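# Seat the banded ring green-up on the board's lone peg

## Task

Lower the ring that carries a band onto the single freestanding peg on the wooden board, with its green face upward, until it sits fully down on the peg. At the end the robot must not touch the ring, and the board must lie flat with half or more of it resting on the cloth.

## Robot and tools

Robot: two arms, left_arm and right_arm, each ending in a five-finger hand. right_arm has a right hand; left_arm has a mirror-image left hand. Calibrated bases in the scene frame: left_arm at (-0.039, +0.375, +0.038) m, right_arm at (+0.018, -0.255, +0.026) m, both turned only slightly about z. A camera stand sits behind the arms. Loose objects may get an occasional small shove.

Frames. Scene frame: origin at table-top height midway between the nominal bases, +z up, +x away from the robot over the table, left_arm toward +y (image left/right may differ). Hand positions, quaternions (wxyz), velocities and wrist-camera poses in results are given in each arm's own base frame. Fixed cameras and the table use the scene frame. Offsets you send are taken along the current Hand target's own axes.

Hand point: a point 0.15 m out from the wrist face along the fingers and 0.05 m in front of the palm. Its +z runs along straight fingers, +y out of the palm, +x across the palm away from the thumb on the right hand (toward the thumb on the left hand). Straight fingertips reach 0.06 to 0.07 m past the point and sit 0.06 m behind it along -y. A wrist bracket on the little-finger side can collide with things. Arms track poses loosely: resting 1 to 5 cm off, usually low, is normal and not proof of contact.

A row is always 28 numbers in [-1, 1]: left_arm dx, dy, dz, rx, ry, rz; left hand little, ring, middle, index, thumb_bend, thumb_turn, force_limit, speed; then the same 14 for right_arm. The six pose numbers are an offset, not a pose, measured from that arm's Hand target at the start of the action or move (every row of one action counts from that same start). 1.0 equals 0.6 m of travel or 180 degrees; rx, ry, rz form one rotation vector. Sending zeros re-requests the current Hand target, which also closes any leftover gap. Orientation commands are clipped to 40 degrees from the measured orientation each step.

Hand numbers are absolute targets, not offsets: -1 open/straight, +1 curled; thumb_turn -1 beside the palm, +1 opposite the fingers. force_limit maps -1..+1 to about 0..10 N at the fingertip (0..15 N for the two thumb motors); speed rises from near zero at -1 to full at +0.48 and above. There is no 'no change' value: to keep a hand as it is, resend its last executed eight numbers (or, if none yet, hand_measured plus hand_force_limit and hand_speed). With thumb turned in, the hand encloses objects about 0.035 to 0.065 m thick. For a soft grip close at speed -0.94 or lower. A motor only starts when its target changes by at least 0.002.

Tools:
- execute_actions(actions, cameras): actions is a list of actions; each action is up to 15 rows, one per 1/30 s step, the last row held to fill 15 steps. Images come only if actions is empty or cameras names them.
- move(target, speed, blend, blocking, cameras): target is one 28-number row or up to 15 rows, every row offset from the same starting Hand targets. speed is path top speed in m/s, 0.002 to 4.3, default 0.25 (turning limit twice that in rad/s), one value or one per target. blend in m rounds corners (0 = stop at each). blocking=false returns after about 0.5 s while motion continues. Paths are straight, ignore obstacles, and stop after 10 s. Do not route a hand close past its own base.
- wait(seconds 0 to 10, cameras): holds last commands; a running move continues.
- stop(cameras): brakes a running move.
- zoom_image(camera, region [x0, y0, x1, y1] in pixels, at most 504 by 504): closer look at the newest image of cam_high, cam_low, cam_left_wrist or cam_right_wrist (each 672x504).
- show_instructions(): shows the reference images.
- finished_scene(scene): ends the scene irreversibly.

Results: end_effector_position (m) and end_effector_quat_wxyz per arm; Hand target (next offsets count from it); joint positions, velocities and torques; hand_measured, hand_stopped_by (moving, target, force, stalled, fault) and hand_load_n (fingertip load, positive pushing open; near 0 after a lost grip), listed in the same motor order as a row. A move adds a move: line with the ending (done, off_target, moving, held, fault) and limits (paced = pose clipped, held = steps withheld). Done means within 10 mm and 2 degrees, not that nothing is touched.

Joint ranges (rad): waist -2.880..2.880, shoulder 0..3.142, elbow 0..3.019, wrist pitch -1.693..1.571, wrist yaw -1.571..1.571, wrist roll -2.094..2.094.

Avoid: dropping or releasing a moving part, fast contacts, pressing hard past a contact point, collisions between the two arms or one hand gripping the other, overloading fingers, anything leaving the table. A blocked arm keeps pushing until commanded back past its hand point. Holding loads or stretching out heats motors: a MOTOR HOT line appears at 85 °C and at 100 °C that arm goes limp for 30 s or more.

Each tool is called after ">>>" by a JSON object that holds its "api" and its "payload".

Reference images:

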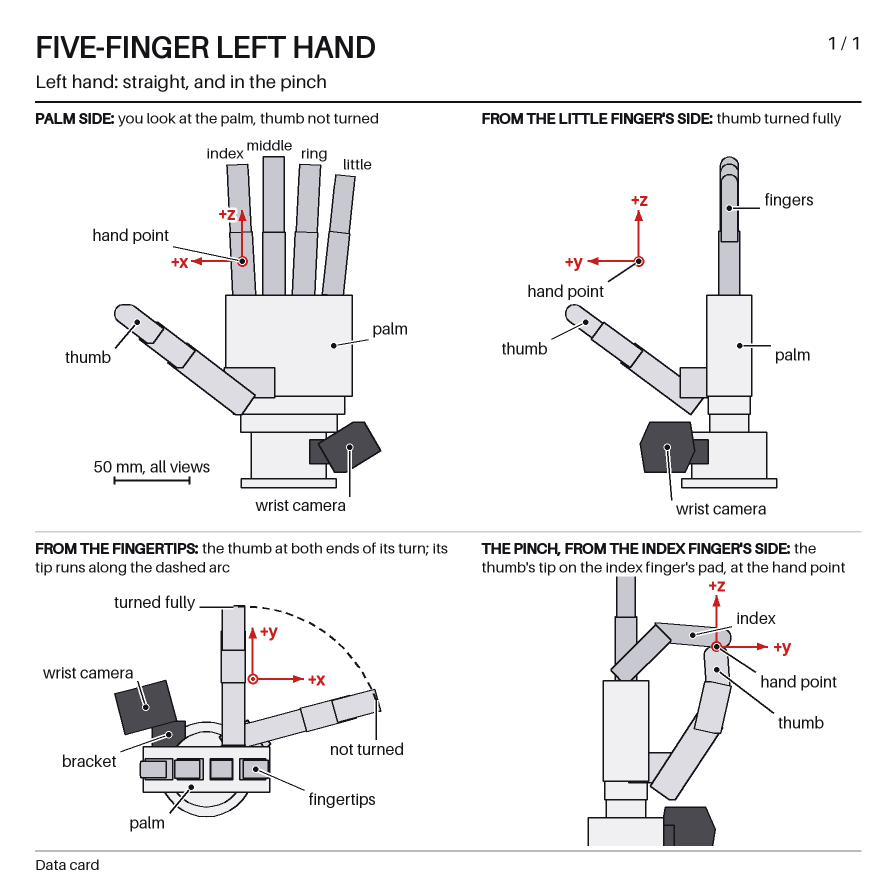

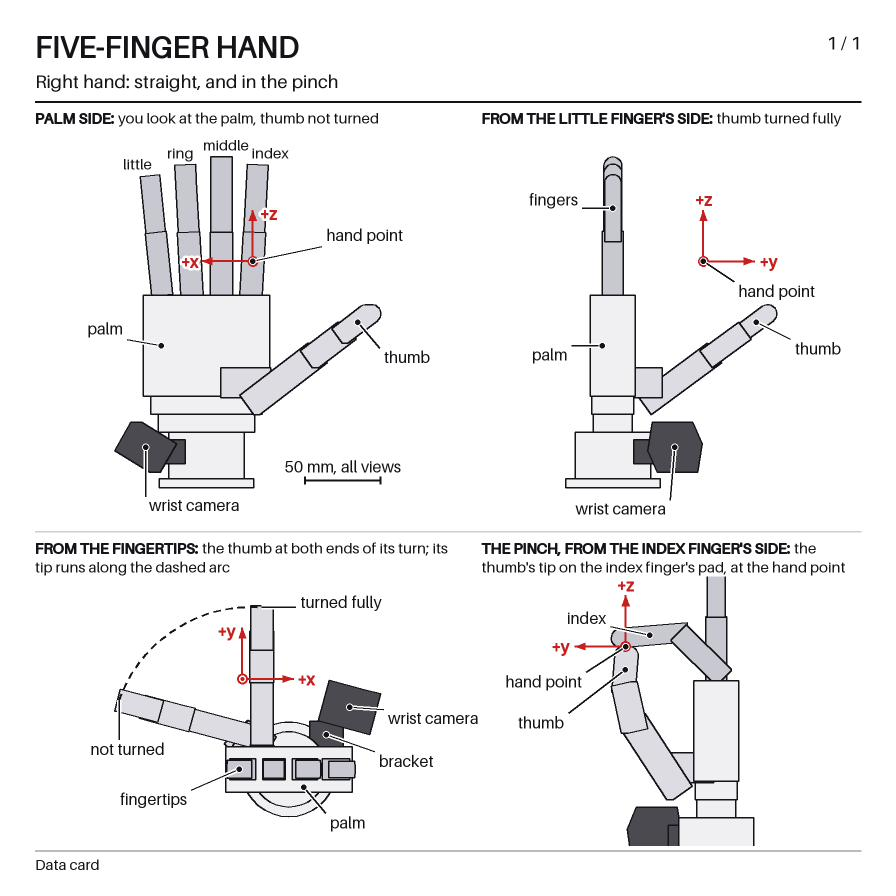

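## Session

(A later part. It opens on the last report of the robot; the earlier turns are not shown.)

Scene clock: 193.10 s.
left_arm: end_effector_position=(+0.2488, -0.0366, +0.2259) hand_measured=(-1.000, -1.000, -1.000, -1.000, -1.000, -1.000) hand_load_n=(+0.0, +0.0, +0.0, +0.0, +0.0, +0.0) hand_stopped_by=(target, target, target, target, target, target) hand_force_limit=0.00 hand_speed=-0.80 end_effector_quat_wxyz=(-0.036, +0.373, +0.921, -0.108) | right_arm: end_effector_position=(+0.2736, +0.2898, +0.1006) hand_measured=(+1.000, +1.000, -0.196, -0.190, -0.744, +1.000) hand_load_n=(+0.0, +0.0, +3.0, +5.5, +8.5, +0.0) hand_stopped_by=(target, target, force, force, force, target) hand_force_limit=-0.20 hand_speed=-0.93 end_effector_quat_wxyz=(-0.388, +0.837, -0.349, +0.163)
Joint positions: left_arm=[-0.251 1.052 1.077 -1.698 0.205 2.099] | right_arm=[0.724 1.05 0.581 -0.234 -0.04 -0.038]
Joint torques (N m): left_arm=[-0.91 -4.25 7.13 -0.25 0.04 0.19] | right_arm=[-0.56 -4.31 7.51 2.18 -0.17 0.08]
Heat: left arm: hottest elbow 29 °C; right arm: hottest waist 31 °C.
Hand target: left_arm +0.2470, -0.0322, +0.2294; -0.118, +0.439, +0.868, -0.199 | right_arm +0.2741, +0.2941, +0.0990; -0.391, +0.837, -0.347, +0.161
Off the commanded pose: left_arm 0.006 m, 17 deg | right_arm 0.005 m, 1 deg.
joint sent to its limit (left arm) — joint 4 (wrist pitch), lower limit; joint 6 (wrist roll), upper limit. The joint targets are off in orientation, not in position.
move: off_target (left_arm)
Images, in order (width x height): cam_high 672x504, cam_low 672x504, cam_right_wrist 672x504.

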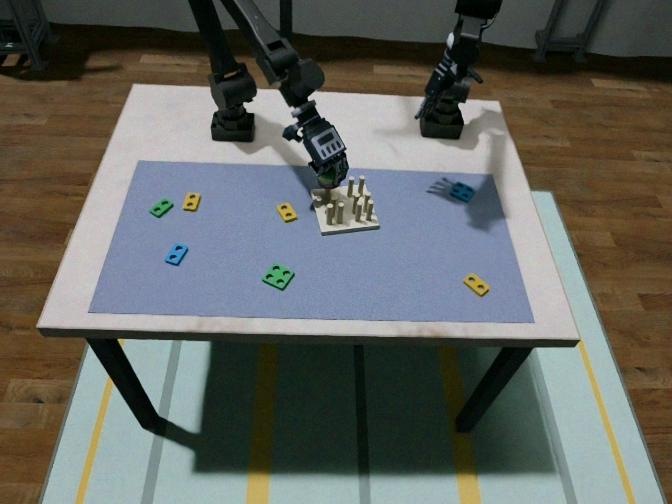

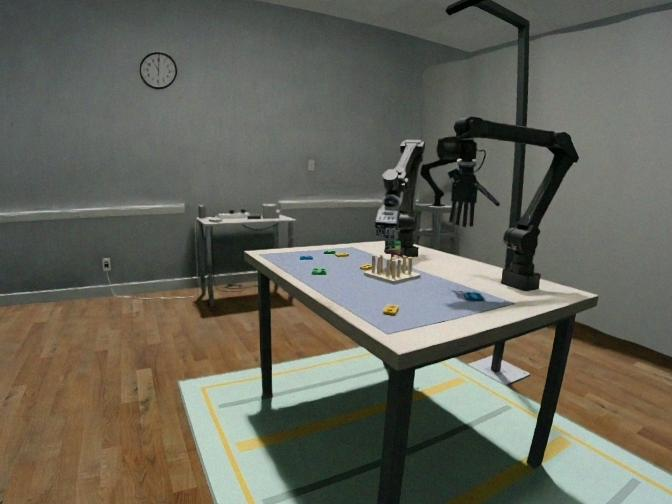

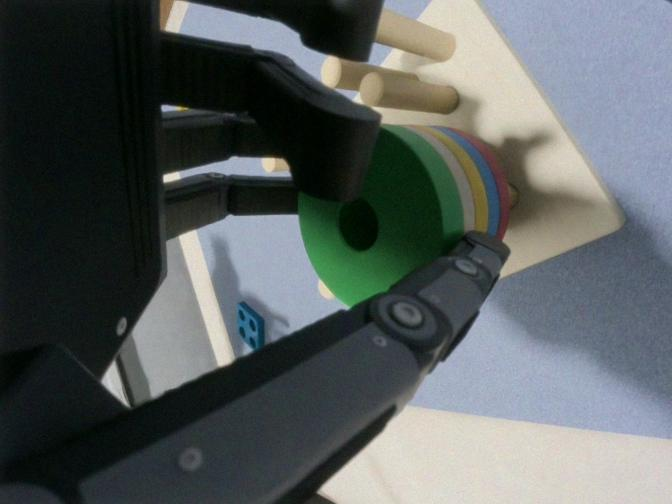

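>>> {"api": "move", "payload": {"target": [0,0,0,0,0,0,-1,-1,-1,-1,-1,-1,0,-0.8,0.0024,0.0168,0.011,0,0,0,1,1,0.3,0.3,-0.55,1,-0.2,-0.93], "speed": 0.03, "cameras": ["cam_high","cam_low","cam_right_wrist"]}}

>>> {"api": "zoom_image", "payload": {"camera": "cam_high", "region": [305, 155, 365, 215]}}

>>> {"api": "zoom_image", "payload": {"camera": "cam_low", "region": [370, 230, 420, 280]}}

Scene clock: 206.23 s.
left_arm: end_effector_position=(+0.2488, -0.0366, +0.2259) hand_measured=(-1.000, -1.000, -1.000, -1.000, -1.000, -1.000) hand_load_n=(+0.0, +0.0, -0.5, +0.0, +0.0, +0.0) hand_stopped_by=(target, target, target, target, target, target) hand_force_limit=0.00 hand_speed=-0.80 end_effector_quat_wxyz=(-0.036, +0.373, +0.921, -0.108) | right_arm: end_effector_position=(+0.2757, +0.2930, +0.0994) hand_measured=(+1.000, +1.000, -0.196, -0.190, -0.744, +1.000) hand_load_n=(+0.0, +0.0, +2.5, +5.5, +8.5, +0.0) hand_stopped_by=(target, target, force, force, force, target) hand_force_limit=-0.20 hand_speed=-0.93 end_effector_quat_wxyz=(-0.400, +0.833, -0.346, +0.167)
Joint positions: left_arm=[-0.251 1.052 1.077 -1.698 0.205 2.099] | right_arm=[0.724 1.053 0.566 -0.189 -0.046 -0.038]
Joint torques (N m): left_arm=[-0.91 -4.31 7.12 -0.27 0.04 0.19] | right_arm=[-1.03 -3.31 6.8 1.89 -0.12 0.04]
Heat: left arm: hottest elbow 29 °C; right arm: hottest waist 30 °C.
Hand target: left_arm +0.2470, -0.0322, +0.2294; -0.118, +0.439, +0.868, -0.199 | right_arm +0.2741, +0.2921, +0.0871; -0.391, +0.837, -0.347, +0.161
Off the commanded pose: left_arm 0.006 m, 17 deg | right_arm 0.013 m, 1 deg.
joint sent to its limit (left arm) — joint 4 (wrist pitch), lower limit; joint 6 (wrist roll), upper limit. The joint targets are off in orientation, not in position.
move: off_target (left_arm, right_arm)
Images, in order (width x height): cam_high 672x504, cam_low 672x504, cam_right_wrist 672x504.

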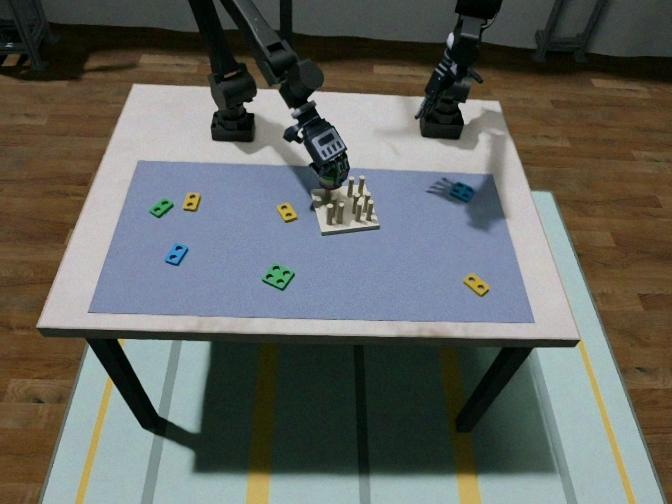

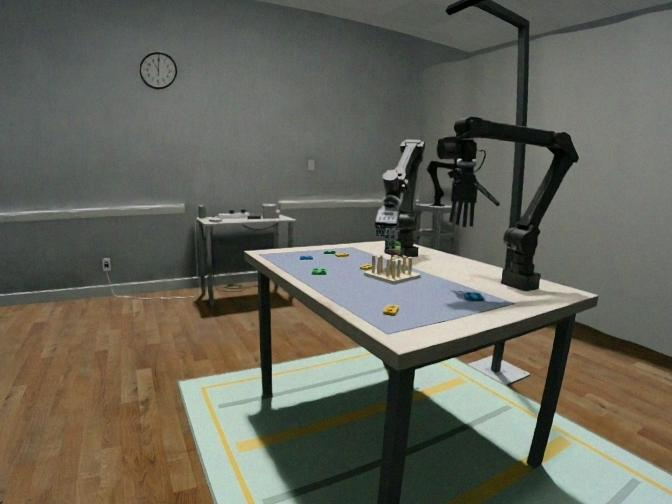

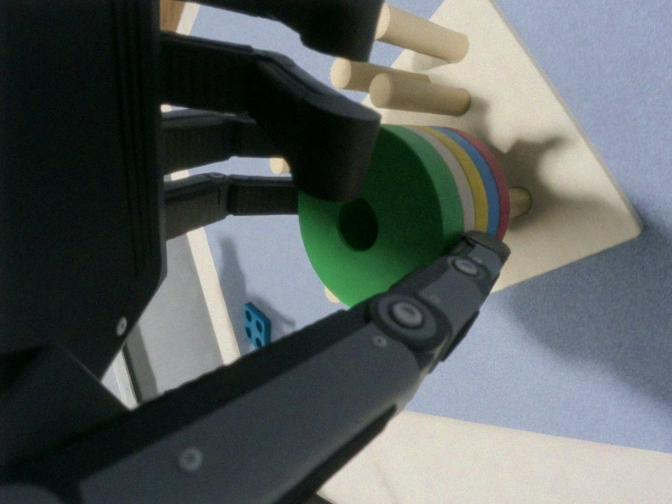

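Scaled by 8.400 from the camera's 672x504 image, which has a finer 960x720 frame.

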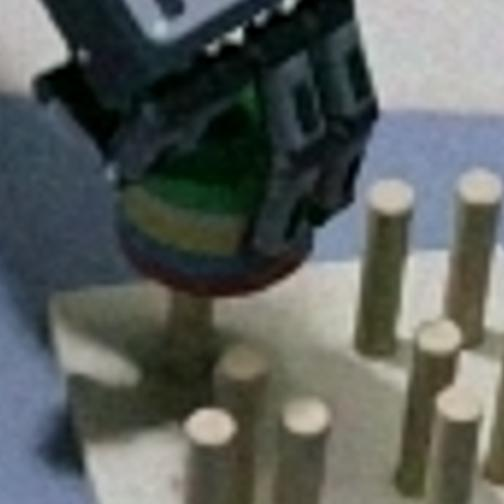

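Scaled by 10.080 from the camera's 672x504 image, which has a finer 960x720 frame.

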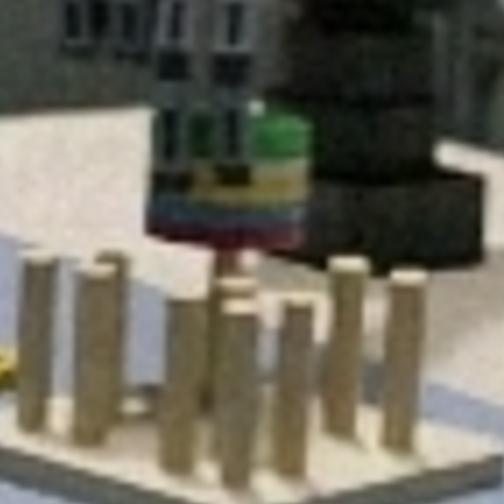

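>>> {"api": "move", "payload": {"target": [[0,0,0,0,0,0,-1,-1,-1,-1,-1,-1,0,-0.8,-0.0006,-0.0263,-0.0228,0,0,0,1,1,0.3,0.3,-0.55,1,-0.2,-0.93],[0,0,0,0,0,0,-1,-1,-1,-1,-1,-1,0,-0.8,-0.0006,-0.0195,-0.0172,0,0,0,1,1,0.3,0.3,-0.55,1,-0.2,-0.93]], "speed": 0.03, "cameras": ["cam_high","cam_low","cam_right_wrist"]}}

>>> {"api": "zoom_image", "payload": {"camera": "cam_high", "region": [310, 160, 350, 205]}}

>>> {"api": "zoom_image", "payload": {"camera": "cam_low", "region": [375, 235, 410, 275]}}

Scene clock: 215.10 s.
left_arm: end_effector_position=(+0.2488, -0.0366, +0.2259) hand_measured=(-1.000, -1.000, -1.000, -1.000, -1.000, -1.000) hand_load_n=(+0.0, +0.0, +0.0, +0.0, +0.0, +0.0) hand_stopped_by=(target, target, target, target, target, target) hand_force_limit=0.00 hand_speed=-0.80 end_effector_quat_wxyz=(-0.036, +0.373, +0.921, -0.108) | right_arm: end_effector_position=(+0.2679, +0.2861, +0.0949) hand_measured=(+1.000, +1.000, -0.196, -0.190, -0.744, +1.000) hand_load_n=(+0.0, +0.0, +3.5, +6.5, +8.5, +0.5) hand_stopped_by=(target, target, force, force, force, target) hand_force_limit=-0.20 hand_speed=-0.93 end_effector_quat_wxyz=(-0.383, +0.840, -0.349, +0.159)
Joint positions: left_arm=[-0.251 1.052 1.077 -1.698 0.205 2.099] | right_arm=[0.724 1.044 0.566 -0.238 -0.046 -0.038]
Joint torques (N m): left_arm=[-0.97 -4.25 7.12 -0.27 0.04 0.19] | right_arm=[-0.91 -4.72 8.79 1.63 -0.08 0.05]
Heat: left arm: hottest elbow 29 °C; right arm: hottest waist 30 °C.
Hand target: left_arm +0.2470, -0.0322, +0.2294; -0.118, +0.439, +0.868, -0.199 | right_arm +0.2735, +0.2920, +0.1025; -0.391, +0.837, -0.347, +0.161
Off the commanded pose: left_arm 0.006 m, 17 deg | right_arm 0.011 m, 1 deg.
joint sent to its limit (left arm) — joint 4 (wrist pitch), lower limit; joint 6 (wrist roll), upper limit. The joint targets are off in orientation, not in position.
move: off_target (left_arm, right_arm)
Images, in order (width x height): cam_high 672x504, cam_low 672x504, cam_right_wrist 672x504.

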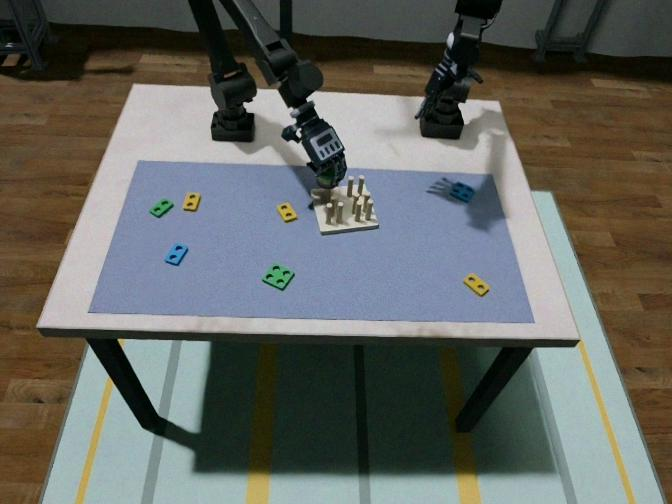

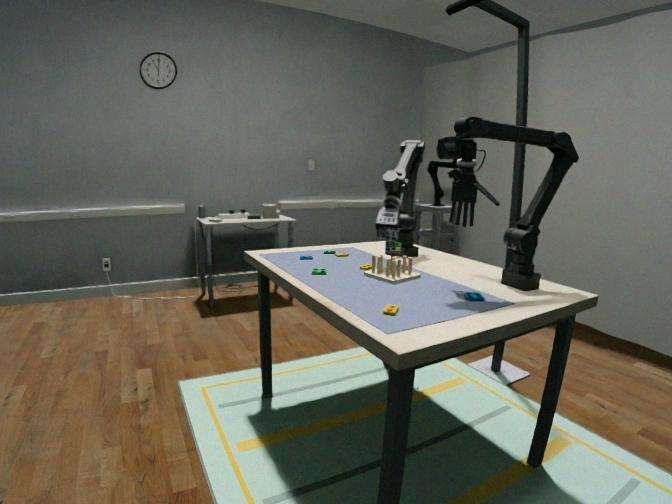

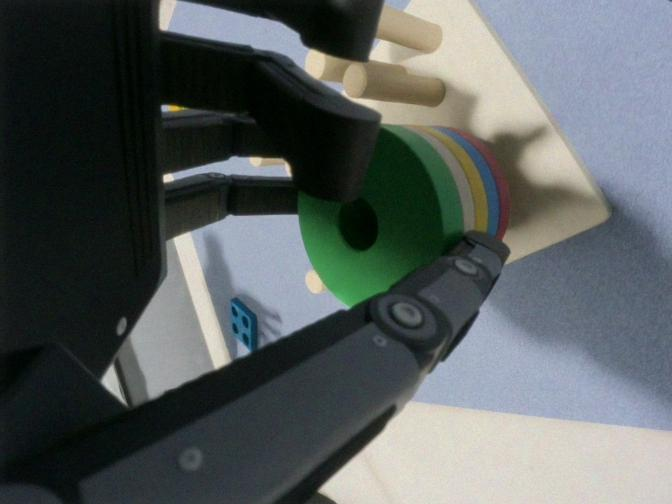

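Scaled by 11.200 from the camera's 672x504 image, which has a finer 960x720 frame.

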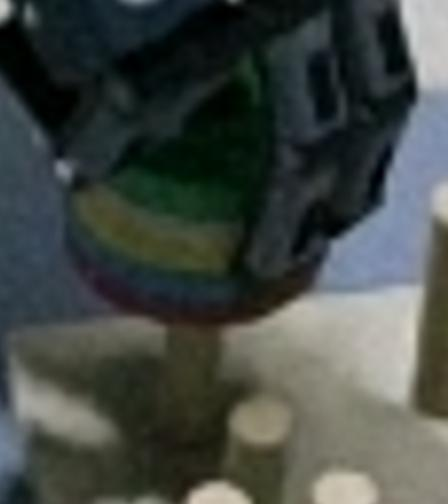

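Scaled by 12.600 from the camera's 672x504 image, which has a finer 960x720 frame.

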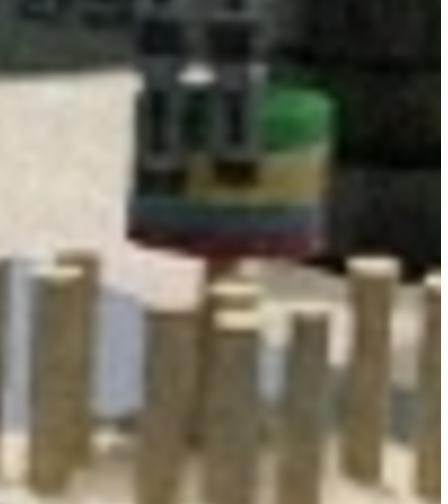

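>>> {"api": "move", "payload": {"target": [0,0,0,0,0,0,-1,-1,-1,-1,-1,-1,0,-0.8,-0.003,0.0288,0.011,0,0,0,1,1,0.3,0.3,-0.55,1,-0.2,-0.93], "speed": 0.03, "cameras": ["cam_high","cam_low","cam_right_wrist"]}}

>>> {"api": "zoom_image", "payload": {"camera": "cam_high", "region": [305, 155, 365, 215]}}

>>> {"api": "zoom_image", "payload": {"camera": "cam_low", "region": [370, 235, 420, 285]}}

Scene clock: 224.33 s.
left_arm: end_effector_position=(+0.2488, -0.0366, +0.2259) hand_measured=(-1.000, -1.000, -1.000, -1.000, -1.000, -1.000) hand_load_n=(+0.0, +0.0, +0.0, +0.0, +0.0, +0.0) hand_stopped_by=(target, target, target, target, target, target) hand_force_limit=0.00 hand_speed=-0.80 end_effector_quat_wxyz=(-0.036, +0.373, +0.921, -0.108) | right_arm: end_effector_position=(+0.2677, +0.2860, +0.0882) hand_measured=(+1.000, +1.000, -0.196, -0.190, -0.744, +1.000) hand_load_n=(+0.0, +0.0, +3.0, +5.5, +8.5, +0.0) hand_stopped_by=(target, target, force, force, force, target) hand_force_limit=-0.20 hand_speed=-0.93 end_effector_quat_wxyz=(-0.390, +0.837, -0.348, +0.162)
Joint positions: left_arm=[-0.251 1.052 1.077 -1.698 0.205 2.099] | right_arm=[0.724 1.048 0.54 -0.192 -0.046 -0.038]
Joint torques (N m): left_arm=[-0.91 -4.25 7.13 -0.25 0.04 0.19] | right_arm=[-0.5 -4.01 7.21 1.95 0.1 0.08]
Motor temperatures (°C): left_arm=[28 22 29 26 24 22] | right_arm=[30 24 29 23 25 23]
Heat: left arm: hottest elbow 29 °C; right arm: hottest waist 30 °C.
Hand target: left_arm +0.2470, -0.0322, +0.2294; -0.118, +0.439, +0.868, -0.199 | right_arm +0.2680, +0.2890, +0.0851; -0.391, +0.837, -0.347, +0.161
Off the commanded pose: left_arm 0.006 m, 17 deg | right_arm 0.004 m, 0 deg.
joint sent to its limit (left arm) — joint 4 (wrist pitch), lower limit; joint 6 (wrist roll), upper limit. The joint targets are off in orientation, not in position.
move: off_target (left_arm)
Images, in order (width x height): cam_high 672x504, cam_low 672x504, cam_right_wrist 672x504.

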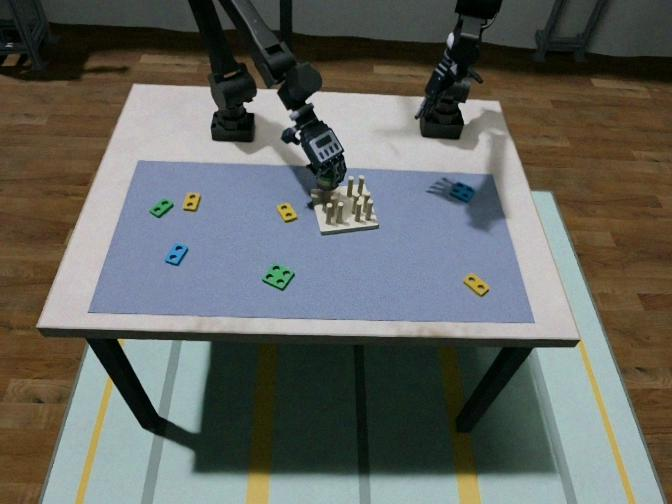

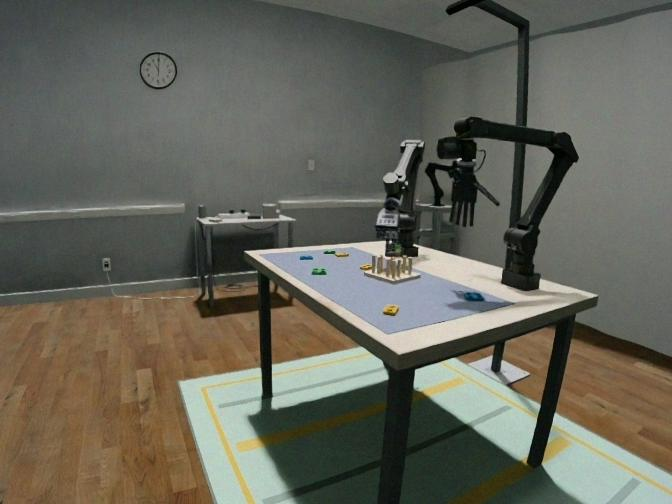

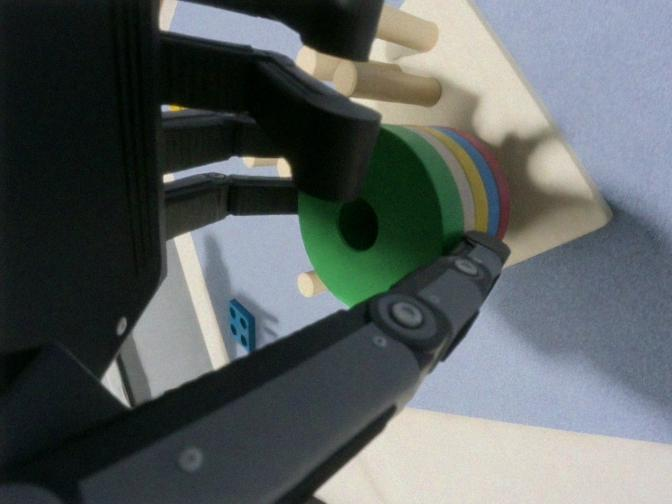

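Scaled by 8.400 from the camera's 672x504 image, which has a finer 960x720 frame.

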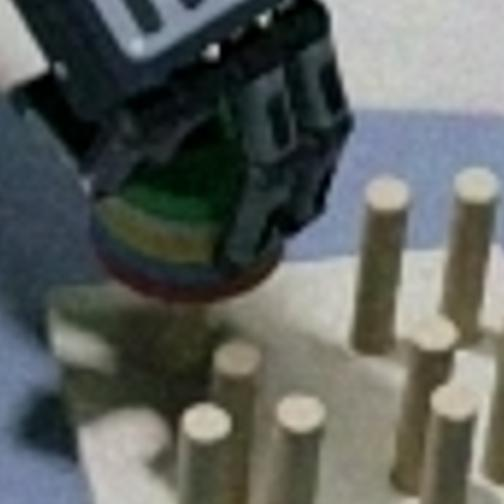

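Scaled by 10.080 from the camera's 672x504 image, which has a finer 960x720 frame.

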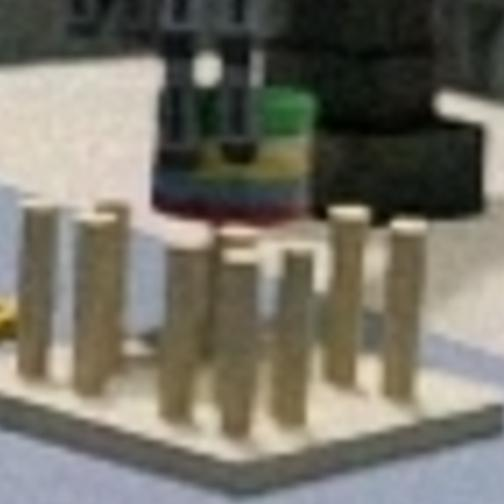

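>>> {"api": "move", "payload": {"target": [0,0,0,0,0,0,-1,-1,-1,-1,-1,-1,0,-0.8,0,0.0383,0.0321,0,0,0,1,1,0.3,0.3,-0.55,1,-0.2,-0.93], "speed": 0.04, "cameras": ["cam_high","cam_low","cam_right_wrist"]}}

>>> {"api": "zoom_image", "payload": {"camera": "cam_high", "region": [305, 155, 365, 215]}}

>>> {"api": "zoom_image", "payload": {"camera": "cam_low", "region": [370, 235, 420, 285]}}

Scene clock: 231.17 s.
left_arm: end_effector_position=(+0.2488, -0.0366, +0.2259) hand_measured=(-1.000, -1.000, -1.000, -1.000, -1.000, -1.000) hand_load_n=(+0.0, +0.0, +0.0, +0.0, +0.0, +0.0) hand_stopped_by=(target, target, target, target, target, target) hand_force_limit=0.00 hand_speed=-0.80 end_effector_quat_wxyz=(-0.036, +0.373, +0.921, -0.108) | right_arm: end_effector_position=(+0.2680, +0.2862, +0.0582) hand_measured=(+1.000, +1.000, -0.196, -0.190, -0.744, +1.000) hand_load_n=(+0.5, +0.0, +3.0, +5.5, +8.5, +0.0) hand_stopped_by=(target, target, force, force, force, target) hand_force_limit=-0.20 hand_speed=-0.93 end_effector_quat_wxyz=(-0.390, +0.837, -0.348, +0.162)
Joint positions: left_arm=[-0.251 1.052 1.077 -1.698 0.205 2.099] | right_arm=[0.724 1.115 0.49 -0.075 -0.046 -0.038]
Joint torques (N m): left_arm=[-0.97 -4.25 7.12 -0.27 0.04 0.19] | right_arm=[-0.5 -4.42 6.9 2.15 0.1 0.09]
Heat: left arm: hottest elbow 29 °C; right arm: hottest waist 30 °C.
Hand target: left_arm +0.2470, -0.0322, +0.2294; -0.118, +0.439, +0.868, -0.199 | right_arm +0.2680, +0.2890, +0.0551; -0.391, +0.837, -0.347, +0.161
Off the commanded pose: left_arm 0.006 m, 17 deg | right_arm 0.004 m, 0 deg.
joint sent to its limit (left arm) — joint 4 (wrist pitch), lower limit; joint 6 (wrist roll), upper limit. The joint targets are off in orientation, not in position.
move: off_target (left_arm)
Images, in order (width x height): cam_high 672x504, cam_low 672x504, cam_right_wrist 672x504.

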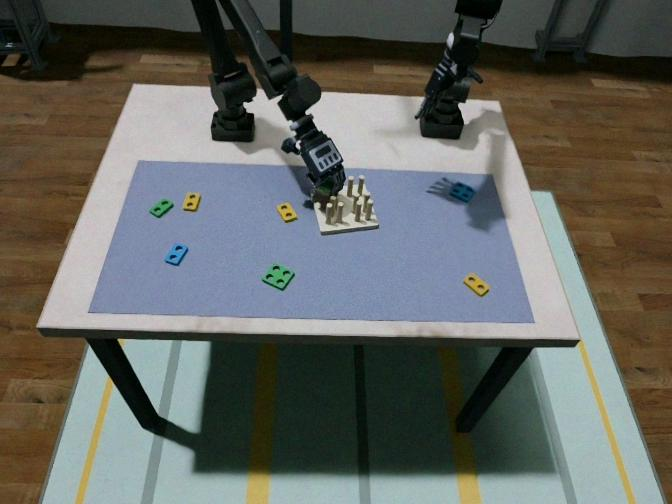

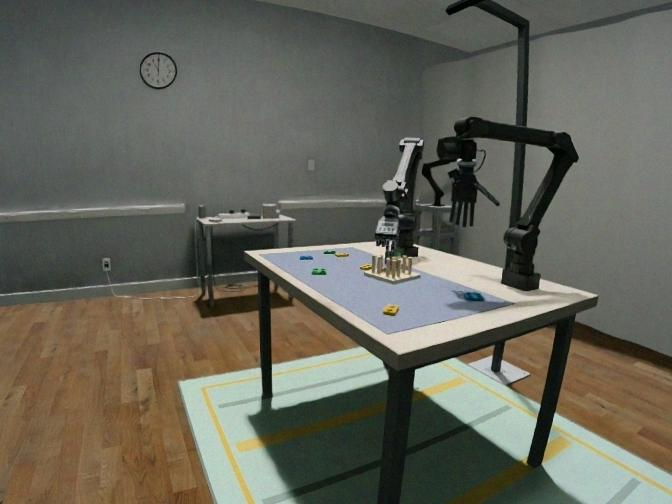

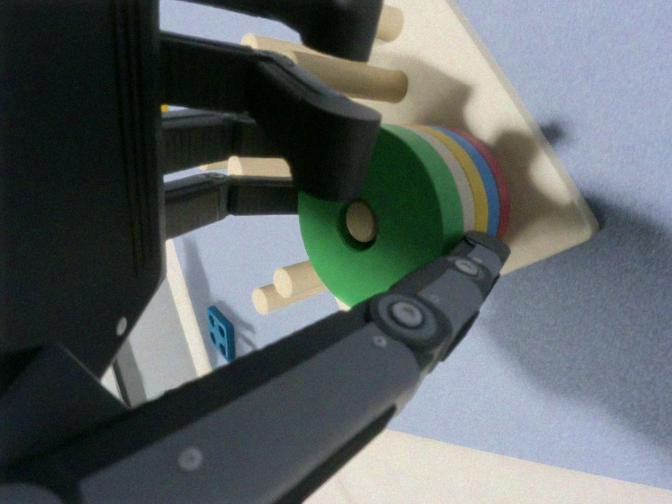

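Scaled by 8.400 from the camera's 672x504 image, which has a finer 960x720 frame.

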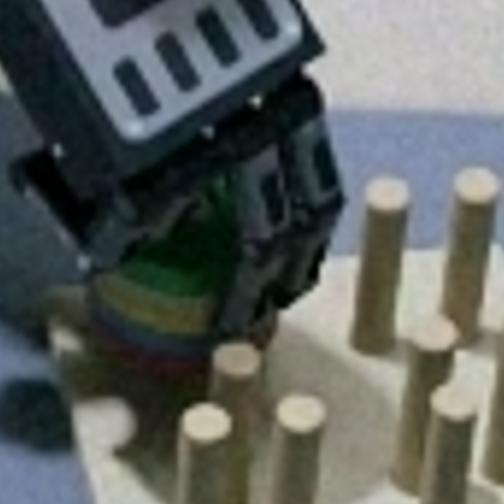

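Scaled by 10.080 from the camera's 672x504 image, which has a finer 960x720 frame.

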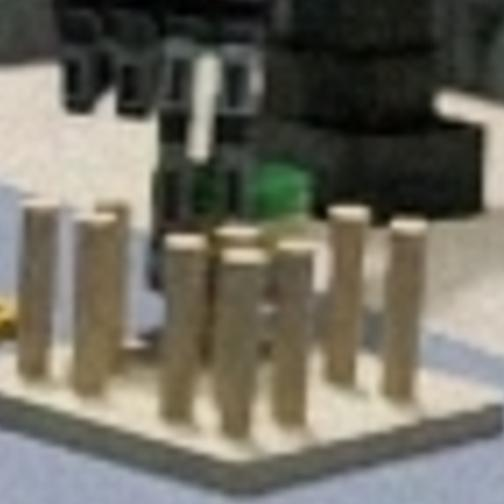

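>>> {"api": "move", "payload": {"target": [0,0,0,0,0,0,-1,-1,-1,-1,-1,-1,0,-0.8,0,0.0319,0.0268,0,0,0,1,1,0.3,0.3,-0.55,1,-0.2,-0.93], "speed": 0.04, "cameras": ["cam_high","cam_low","cam_right_wrist"]}}

>>> {"api": "zoom_image", "payload": {"camera": "cam_high", "region": [305, 155, 365, 215]}}

>>> {"api": "zoom_image", "payload": {"camera": "cam_low", "region": [370, 235, 420, 285]}}

Scene clock: 236.17 s.
left_arm: end_effector_position=(+0.2488, -0.0366, +0.2259) hand_measured=(-1.000, -1.000, -1.000, -1.000, -1.000, -1.000) hand_load_n=(+0.0, +0.0, +0.0, +0.0, +0.0, +0.0) hand_stopped_by=(target, target, target, target, target, target) hand_force_limit=0.00 hand_speed=-0.80 end_effector_quat_wxyz=(-0.036, +0.373, +0.921, -0.108) | right_arm: end_effector_position=(+0.2691, +0.2872, +0.0349) hand_measured=(+1.000, +1.000, -0.196, -0.190, -0.744, +1.000) hand_load_n=(+0.0, +0.5, +2.5, +5.5, +8.5, +0.0) hand_stopped_by=(target, target, force, force, force, target) hand_force_limit=-0.20 hand_speed=-0.93 end_effector_quat_wxyz=(-0.392, +0.836, -0.347, +0.163)
Joint positions: left_arm=[-0.251 1.052 1.077 -1.698 0.205 2.099] | right_arm=[0.724 1.181 0.455 0.03 -0.046 -0.038]
Joint torques (N m): left_arm=[-0.97 -4.31 7.13 -0.28 0.05 0.19] | right_arm=[-0.56 -4.78 6.24 2.1 0.1 0.09]
Heat: left arm: hottest elbow 29 °C; right arm: hottest waist 30 °C.
Hand target: left_arm +0.2470, -0.0322, +0.2294; -0.118, +0.439, +0.868, -0.199 | right_arm +0.2680, +0.2890, +0.0301; -0.391, +0.837, -0.347, +0.161
Off the commanded pose: left_arm 0.006 m, 17 deg | right_arm 0.005 m, 0 deg.
joint sent to its limit (left arm) — joint 4 (wrist pitch), lower limit; joint 6 (wrist roll), upper limit. The joint targets are off in orientation, not in position.
move: off_target (left_arm)
Images, in order (width x height): cam_high 672x504, cam_low 672x504, cam_right_wrist 672x504.

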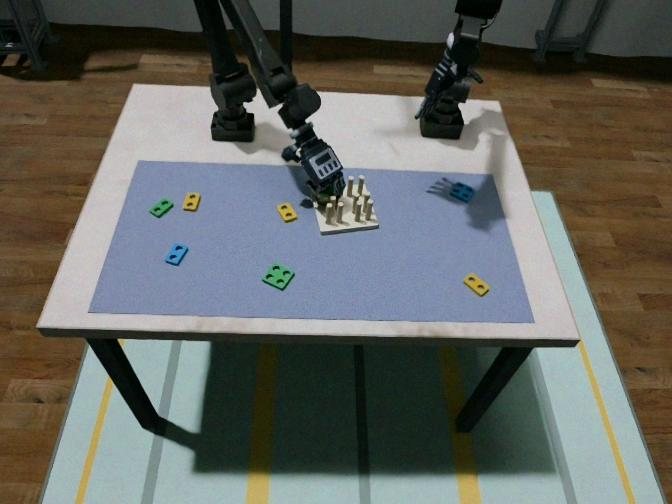

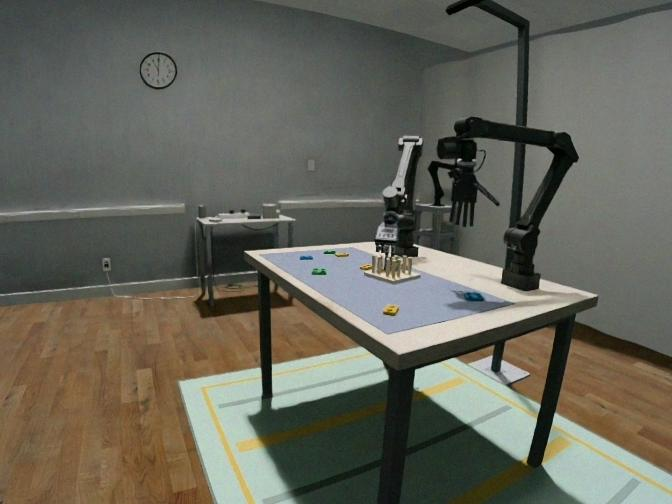

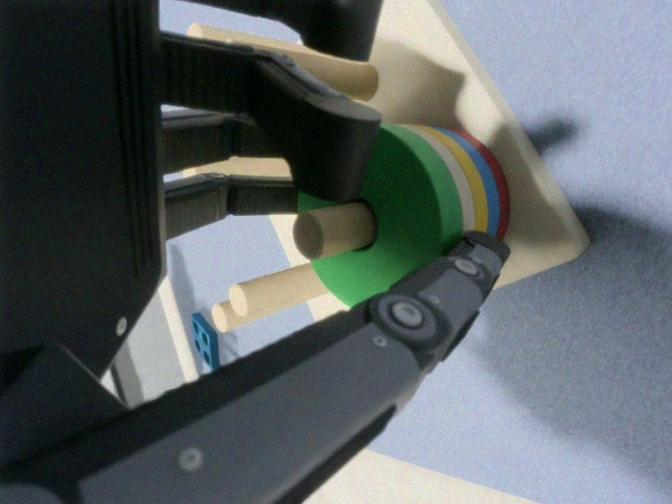

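Scaled by 8.400 from the camera's 672x504 image, which has a finer 960x720 frame.

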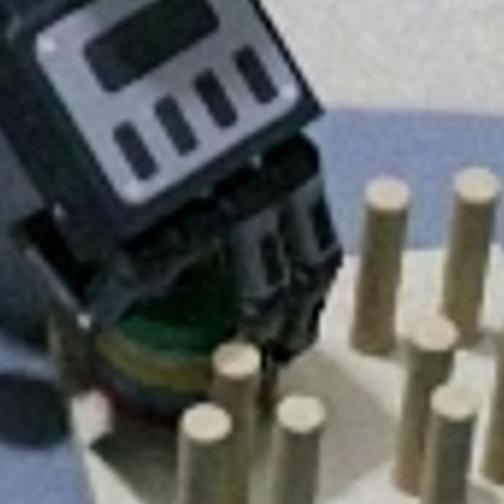

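Scaled by 10.080 from the camera's 672x504 image, which has a finer 960x720 frame.

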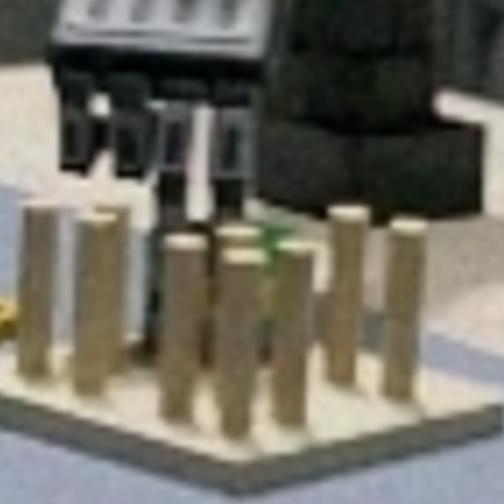

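>>> {"api": "move", "payload": {"target": [0,0,0,0,0,0,-1,-1,-1,-1,-1,-1,0,-0.8,0,0.0077,0.0064,0,0,0,1,1,0.3,0.3,-0.55,1,-0.2,-0.93], "speed": 0.02, "cameras": ["cam_right_wrist"]}}

Scene clock: 238.13 s.
left_arm: end_effector_position=(+0.2488, -0.0366, +0.2259) hand_measured=(-1.000, -1.000, -1.000, -1.000, -1.000, -1.000) hand_load_n=(-0.5, +0.0, +0.0, +0.5, -0.5, +0.0) hand_stopped_by=(target, target, target, target, target, target) hand_force_limit=0.00 hand_speed=-0.80 end_effector_quat_wxyz=(-0.036, +0.373, +0.921, -0.108) | right_arm: end_effector_position=(+0.2705, +0.2885, +0.0337) hand_measured=(+1.000, +1.000, -0.196, -0.190, -0.744, +1.000) hand_load_n=(+0.0, +0.0, +1.0, +4.5, +8.5, -0.5) hand_stopped_by=(target, target, force, force, force, target) hand_force_limit=-0.20 hand_speed=-0.93 end_effector_quat_wxyz=(-0.397, +0.834, -0.346, +0.165)
Joint positions: left_arm=[-0.251 1.052 1.077 -1.698 0.205 2.099] | right_arm=[0.724 1.188 0.448 0.056 -0.046 -0.038]
Joint torques (N m): left_arm=[-0.85 -4.25 7.13 -0.25 0.04 0.19] | right_arm=[-0.44 -3.84 6.02 2.1 0.11 0.08]
Heat: left arm: hottest elbow 29 °C; right arm: hottest waist 30 °C.
Hand target: left_arm +0.2470, -0.0322, +0.2294; -0.118, +0.439, +0.868, -0.199 | right_arm +0.2679, +0.2890, +0.0241; -0.391, +0.837, -0.347, +0.161
Off the commanded pose: left_arm 0.006 m, 17 deg | right_arm 0.010 m, 1 deg.
joint sent to its limit (left arm) — joint 4 (wrist pitch), lower limit; joint 6 (wrist roll), upper limit. The joint targets are off in orientation, not in position.
move: off_target (left_arm)
Images, in order (width x height): cam_right_wrist 672x504.

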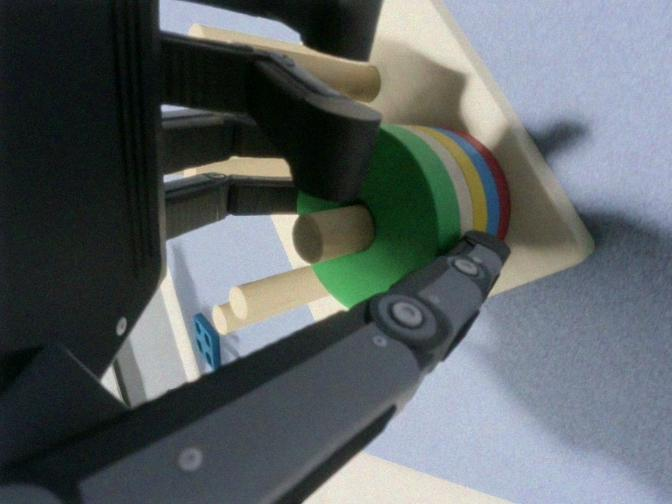

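>>> {"api": "move", "payload": {"target": [[0,0,0,0,0,0,-1,-1,-1,-1,-1,-1,0,-0.8,0,-0.0089,-0.0075,0,0,0,1,1,0.3,0.3,-0.55,1,-0.2,-0.93],[0,0,0,0,0,0,-1,-1,-1,-1,-1,-1,0,-0.8,0,-0.0089,-0.0075,0,0,0,1,1,-0.7,-0.7,-1,1,0,-0.7]], "speed": 0.05, "cameras": ["cam_right_wrist","cam_high","cam_low"]}}

Scene clock: 242.30 s.
left_arm: end_effector_position=(+0.2488, -0.0366, +0.2259) hand_measured=(-1.000, -1.000, -1.000, -1.000, -1.000, -1.000) hand_load_n=(+0.0, +0.0, +0.0, +0.0, +0.0, +0.0) hand_stopped_by=(target, target, target, target, target, target) hand_force_limit=0.00 hand_speed=-0.80 end_effector_quat_wxyz=(-0.036, +0.373, +0.921, -0.108) | right_arm: end_effector_position=(+0.2696, +0.2876, +0.0326) hand_measured=(+1.000, +1.000, -0.700, -0.700, -1.000, +1.000) hand_load_n=(+0.0, +0.5, +0.0, -0.5, -0.5, +0.0) hand_stopped_by=(target, target, target, target, target, target) hand_force_limit=0.00 hand_speed=-0.70 end_effector_quat_wxyz=(-0.394, +0.835, -0.347, +0.164)
Joint positions: left_arm=[-0.251 1.052 1.077 -1.698 0.205 2.099] | right_arm=[0.724 1.189 0.448 0.051 -0.046 -0.038]
Joint torques (N m): left_arm=[-0.97 -4.25 7.15 -0.27 0.04 0.19] | right_arm=[-0.62 -5.54 6.76 1.24 0.1 0.09]
Heat: left arm: hottest elbow 29 °C; right arm: hottest waist 30 °C.
Hand target: left_arm +0.2470, -0.0322, +0.2294; -0.118, +0.439, +0.868, -0.199 | right_arm +0.2679, +0.2890, +0.0311; -0.391, +0.837, -0.347, +0.161
Off the commanded pose: left_arm 0.006 m, 17 deg | right_arm 0.003 m, 1 deg.
joint sent to its limit (left arm) — joint 4 (wrist pitch), lower limit; joint 6 (wrist roll), upper limit. The joint targets are off in orientation, not in position.
move: off_target (left_arm)
Images, in order (width x height): cam_high 672x504, cam_low 672x504, cam_right_wrist 672x504.

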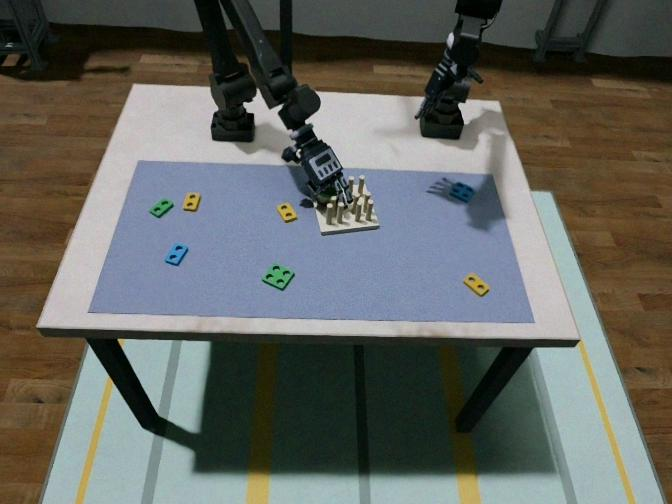

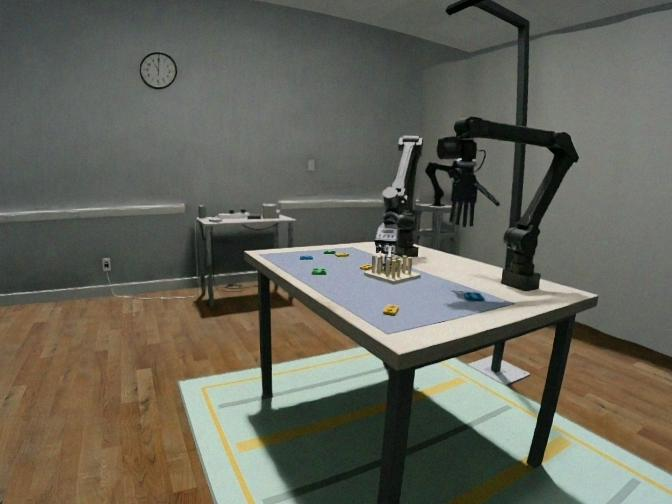

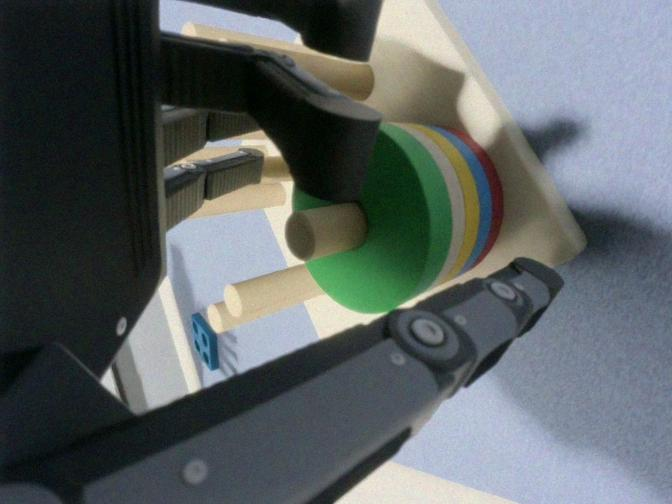

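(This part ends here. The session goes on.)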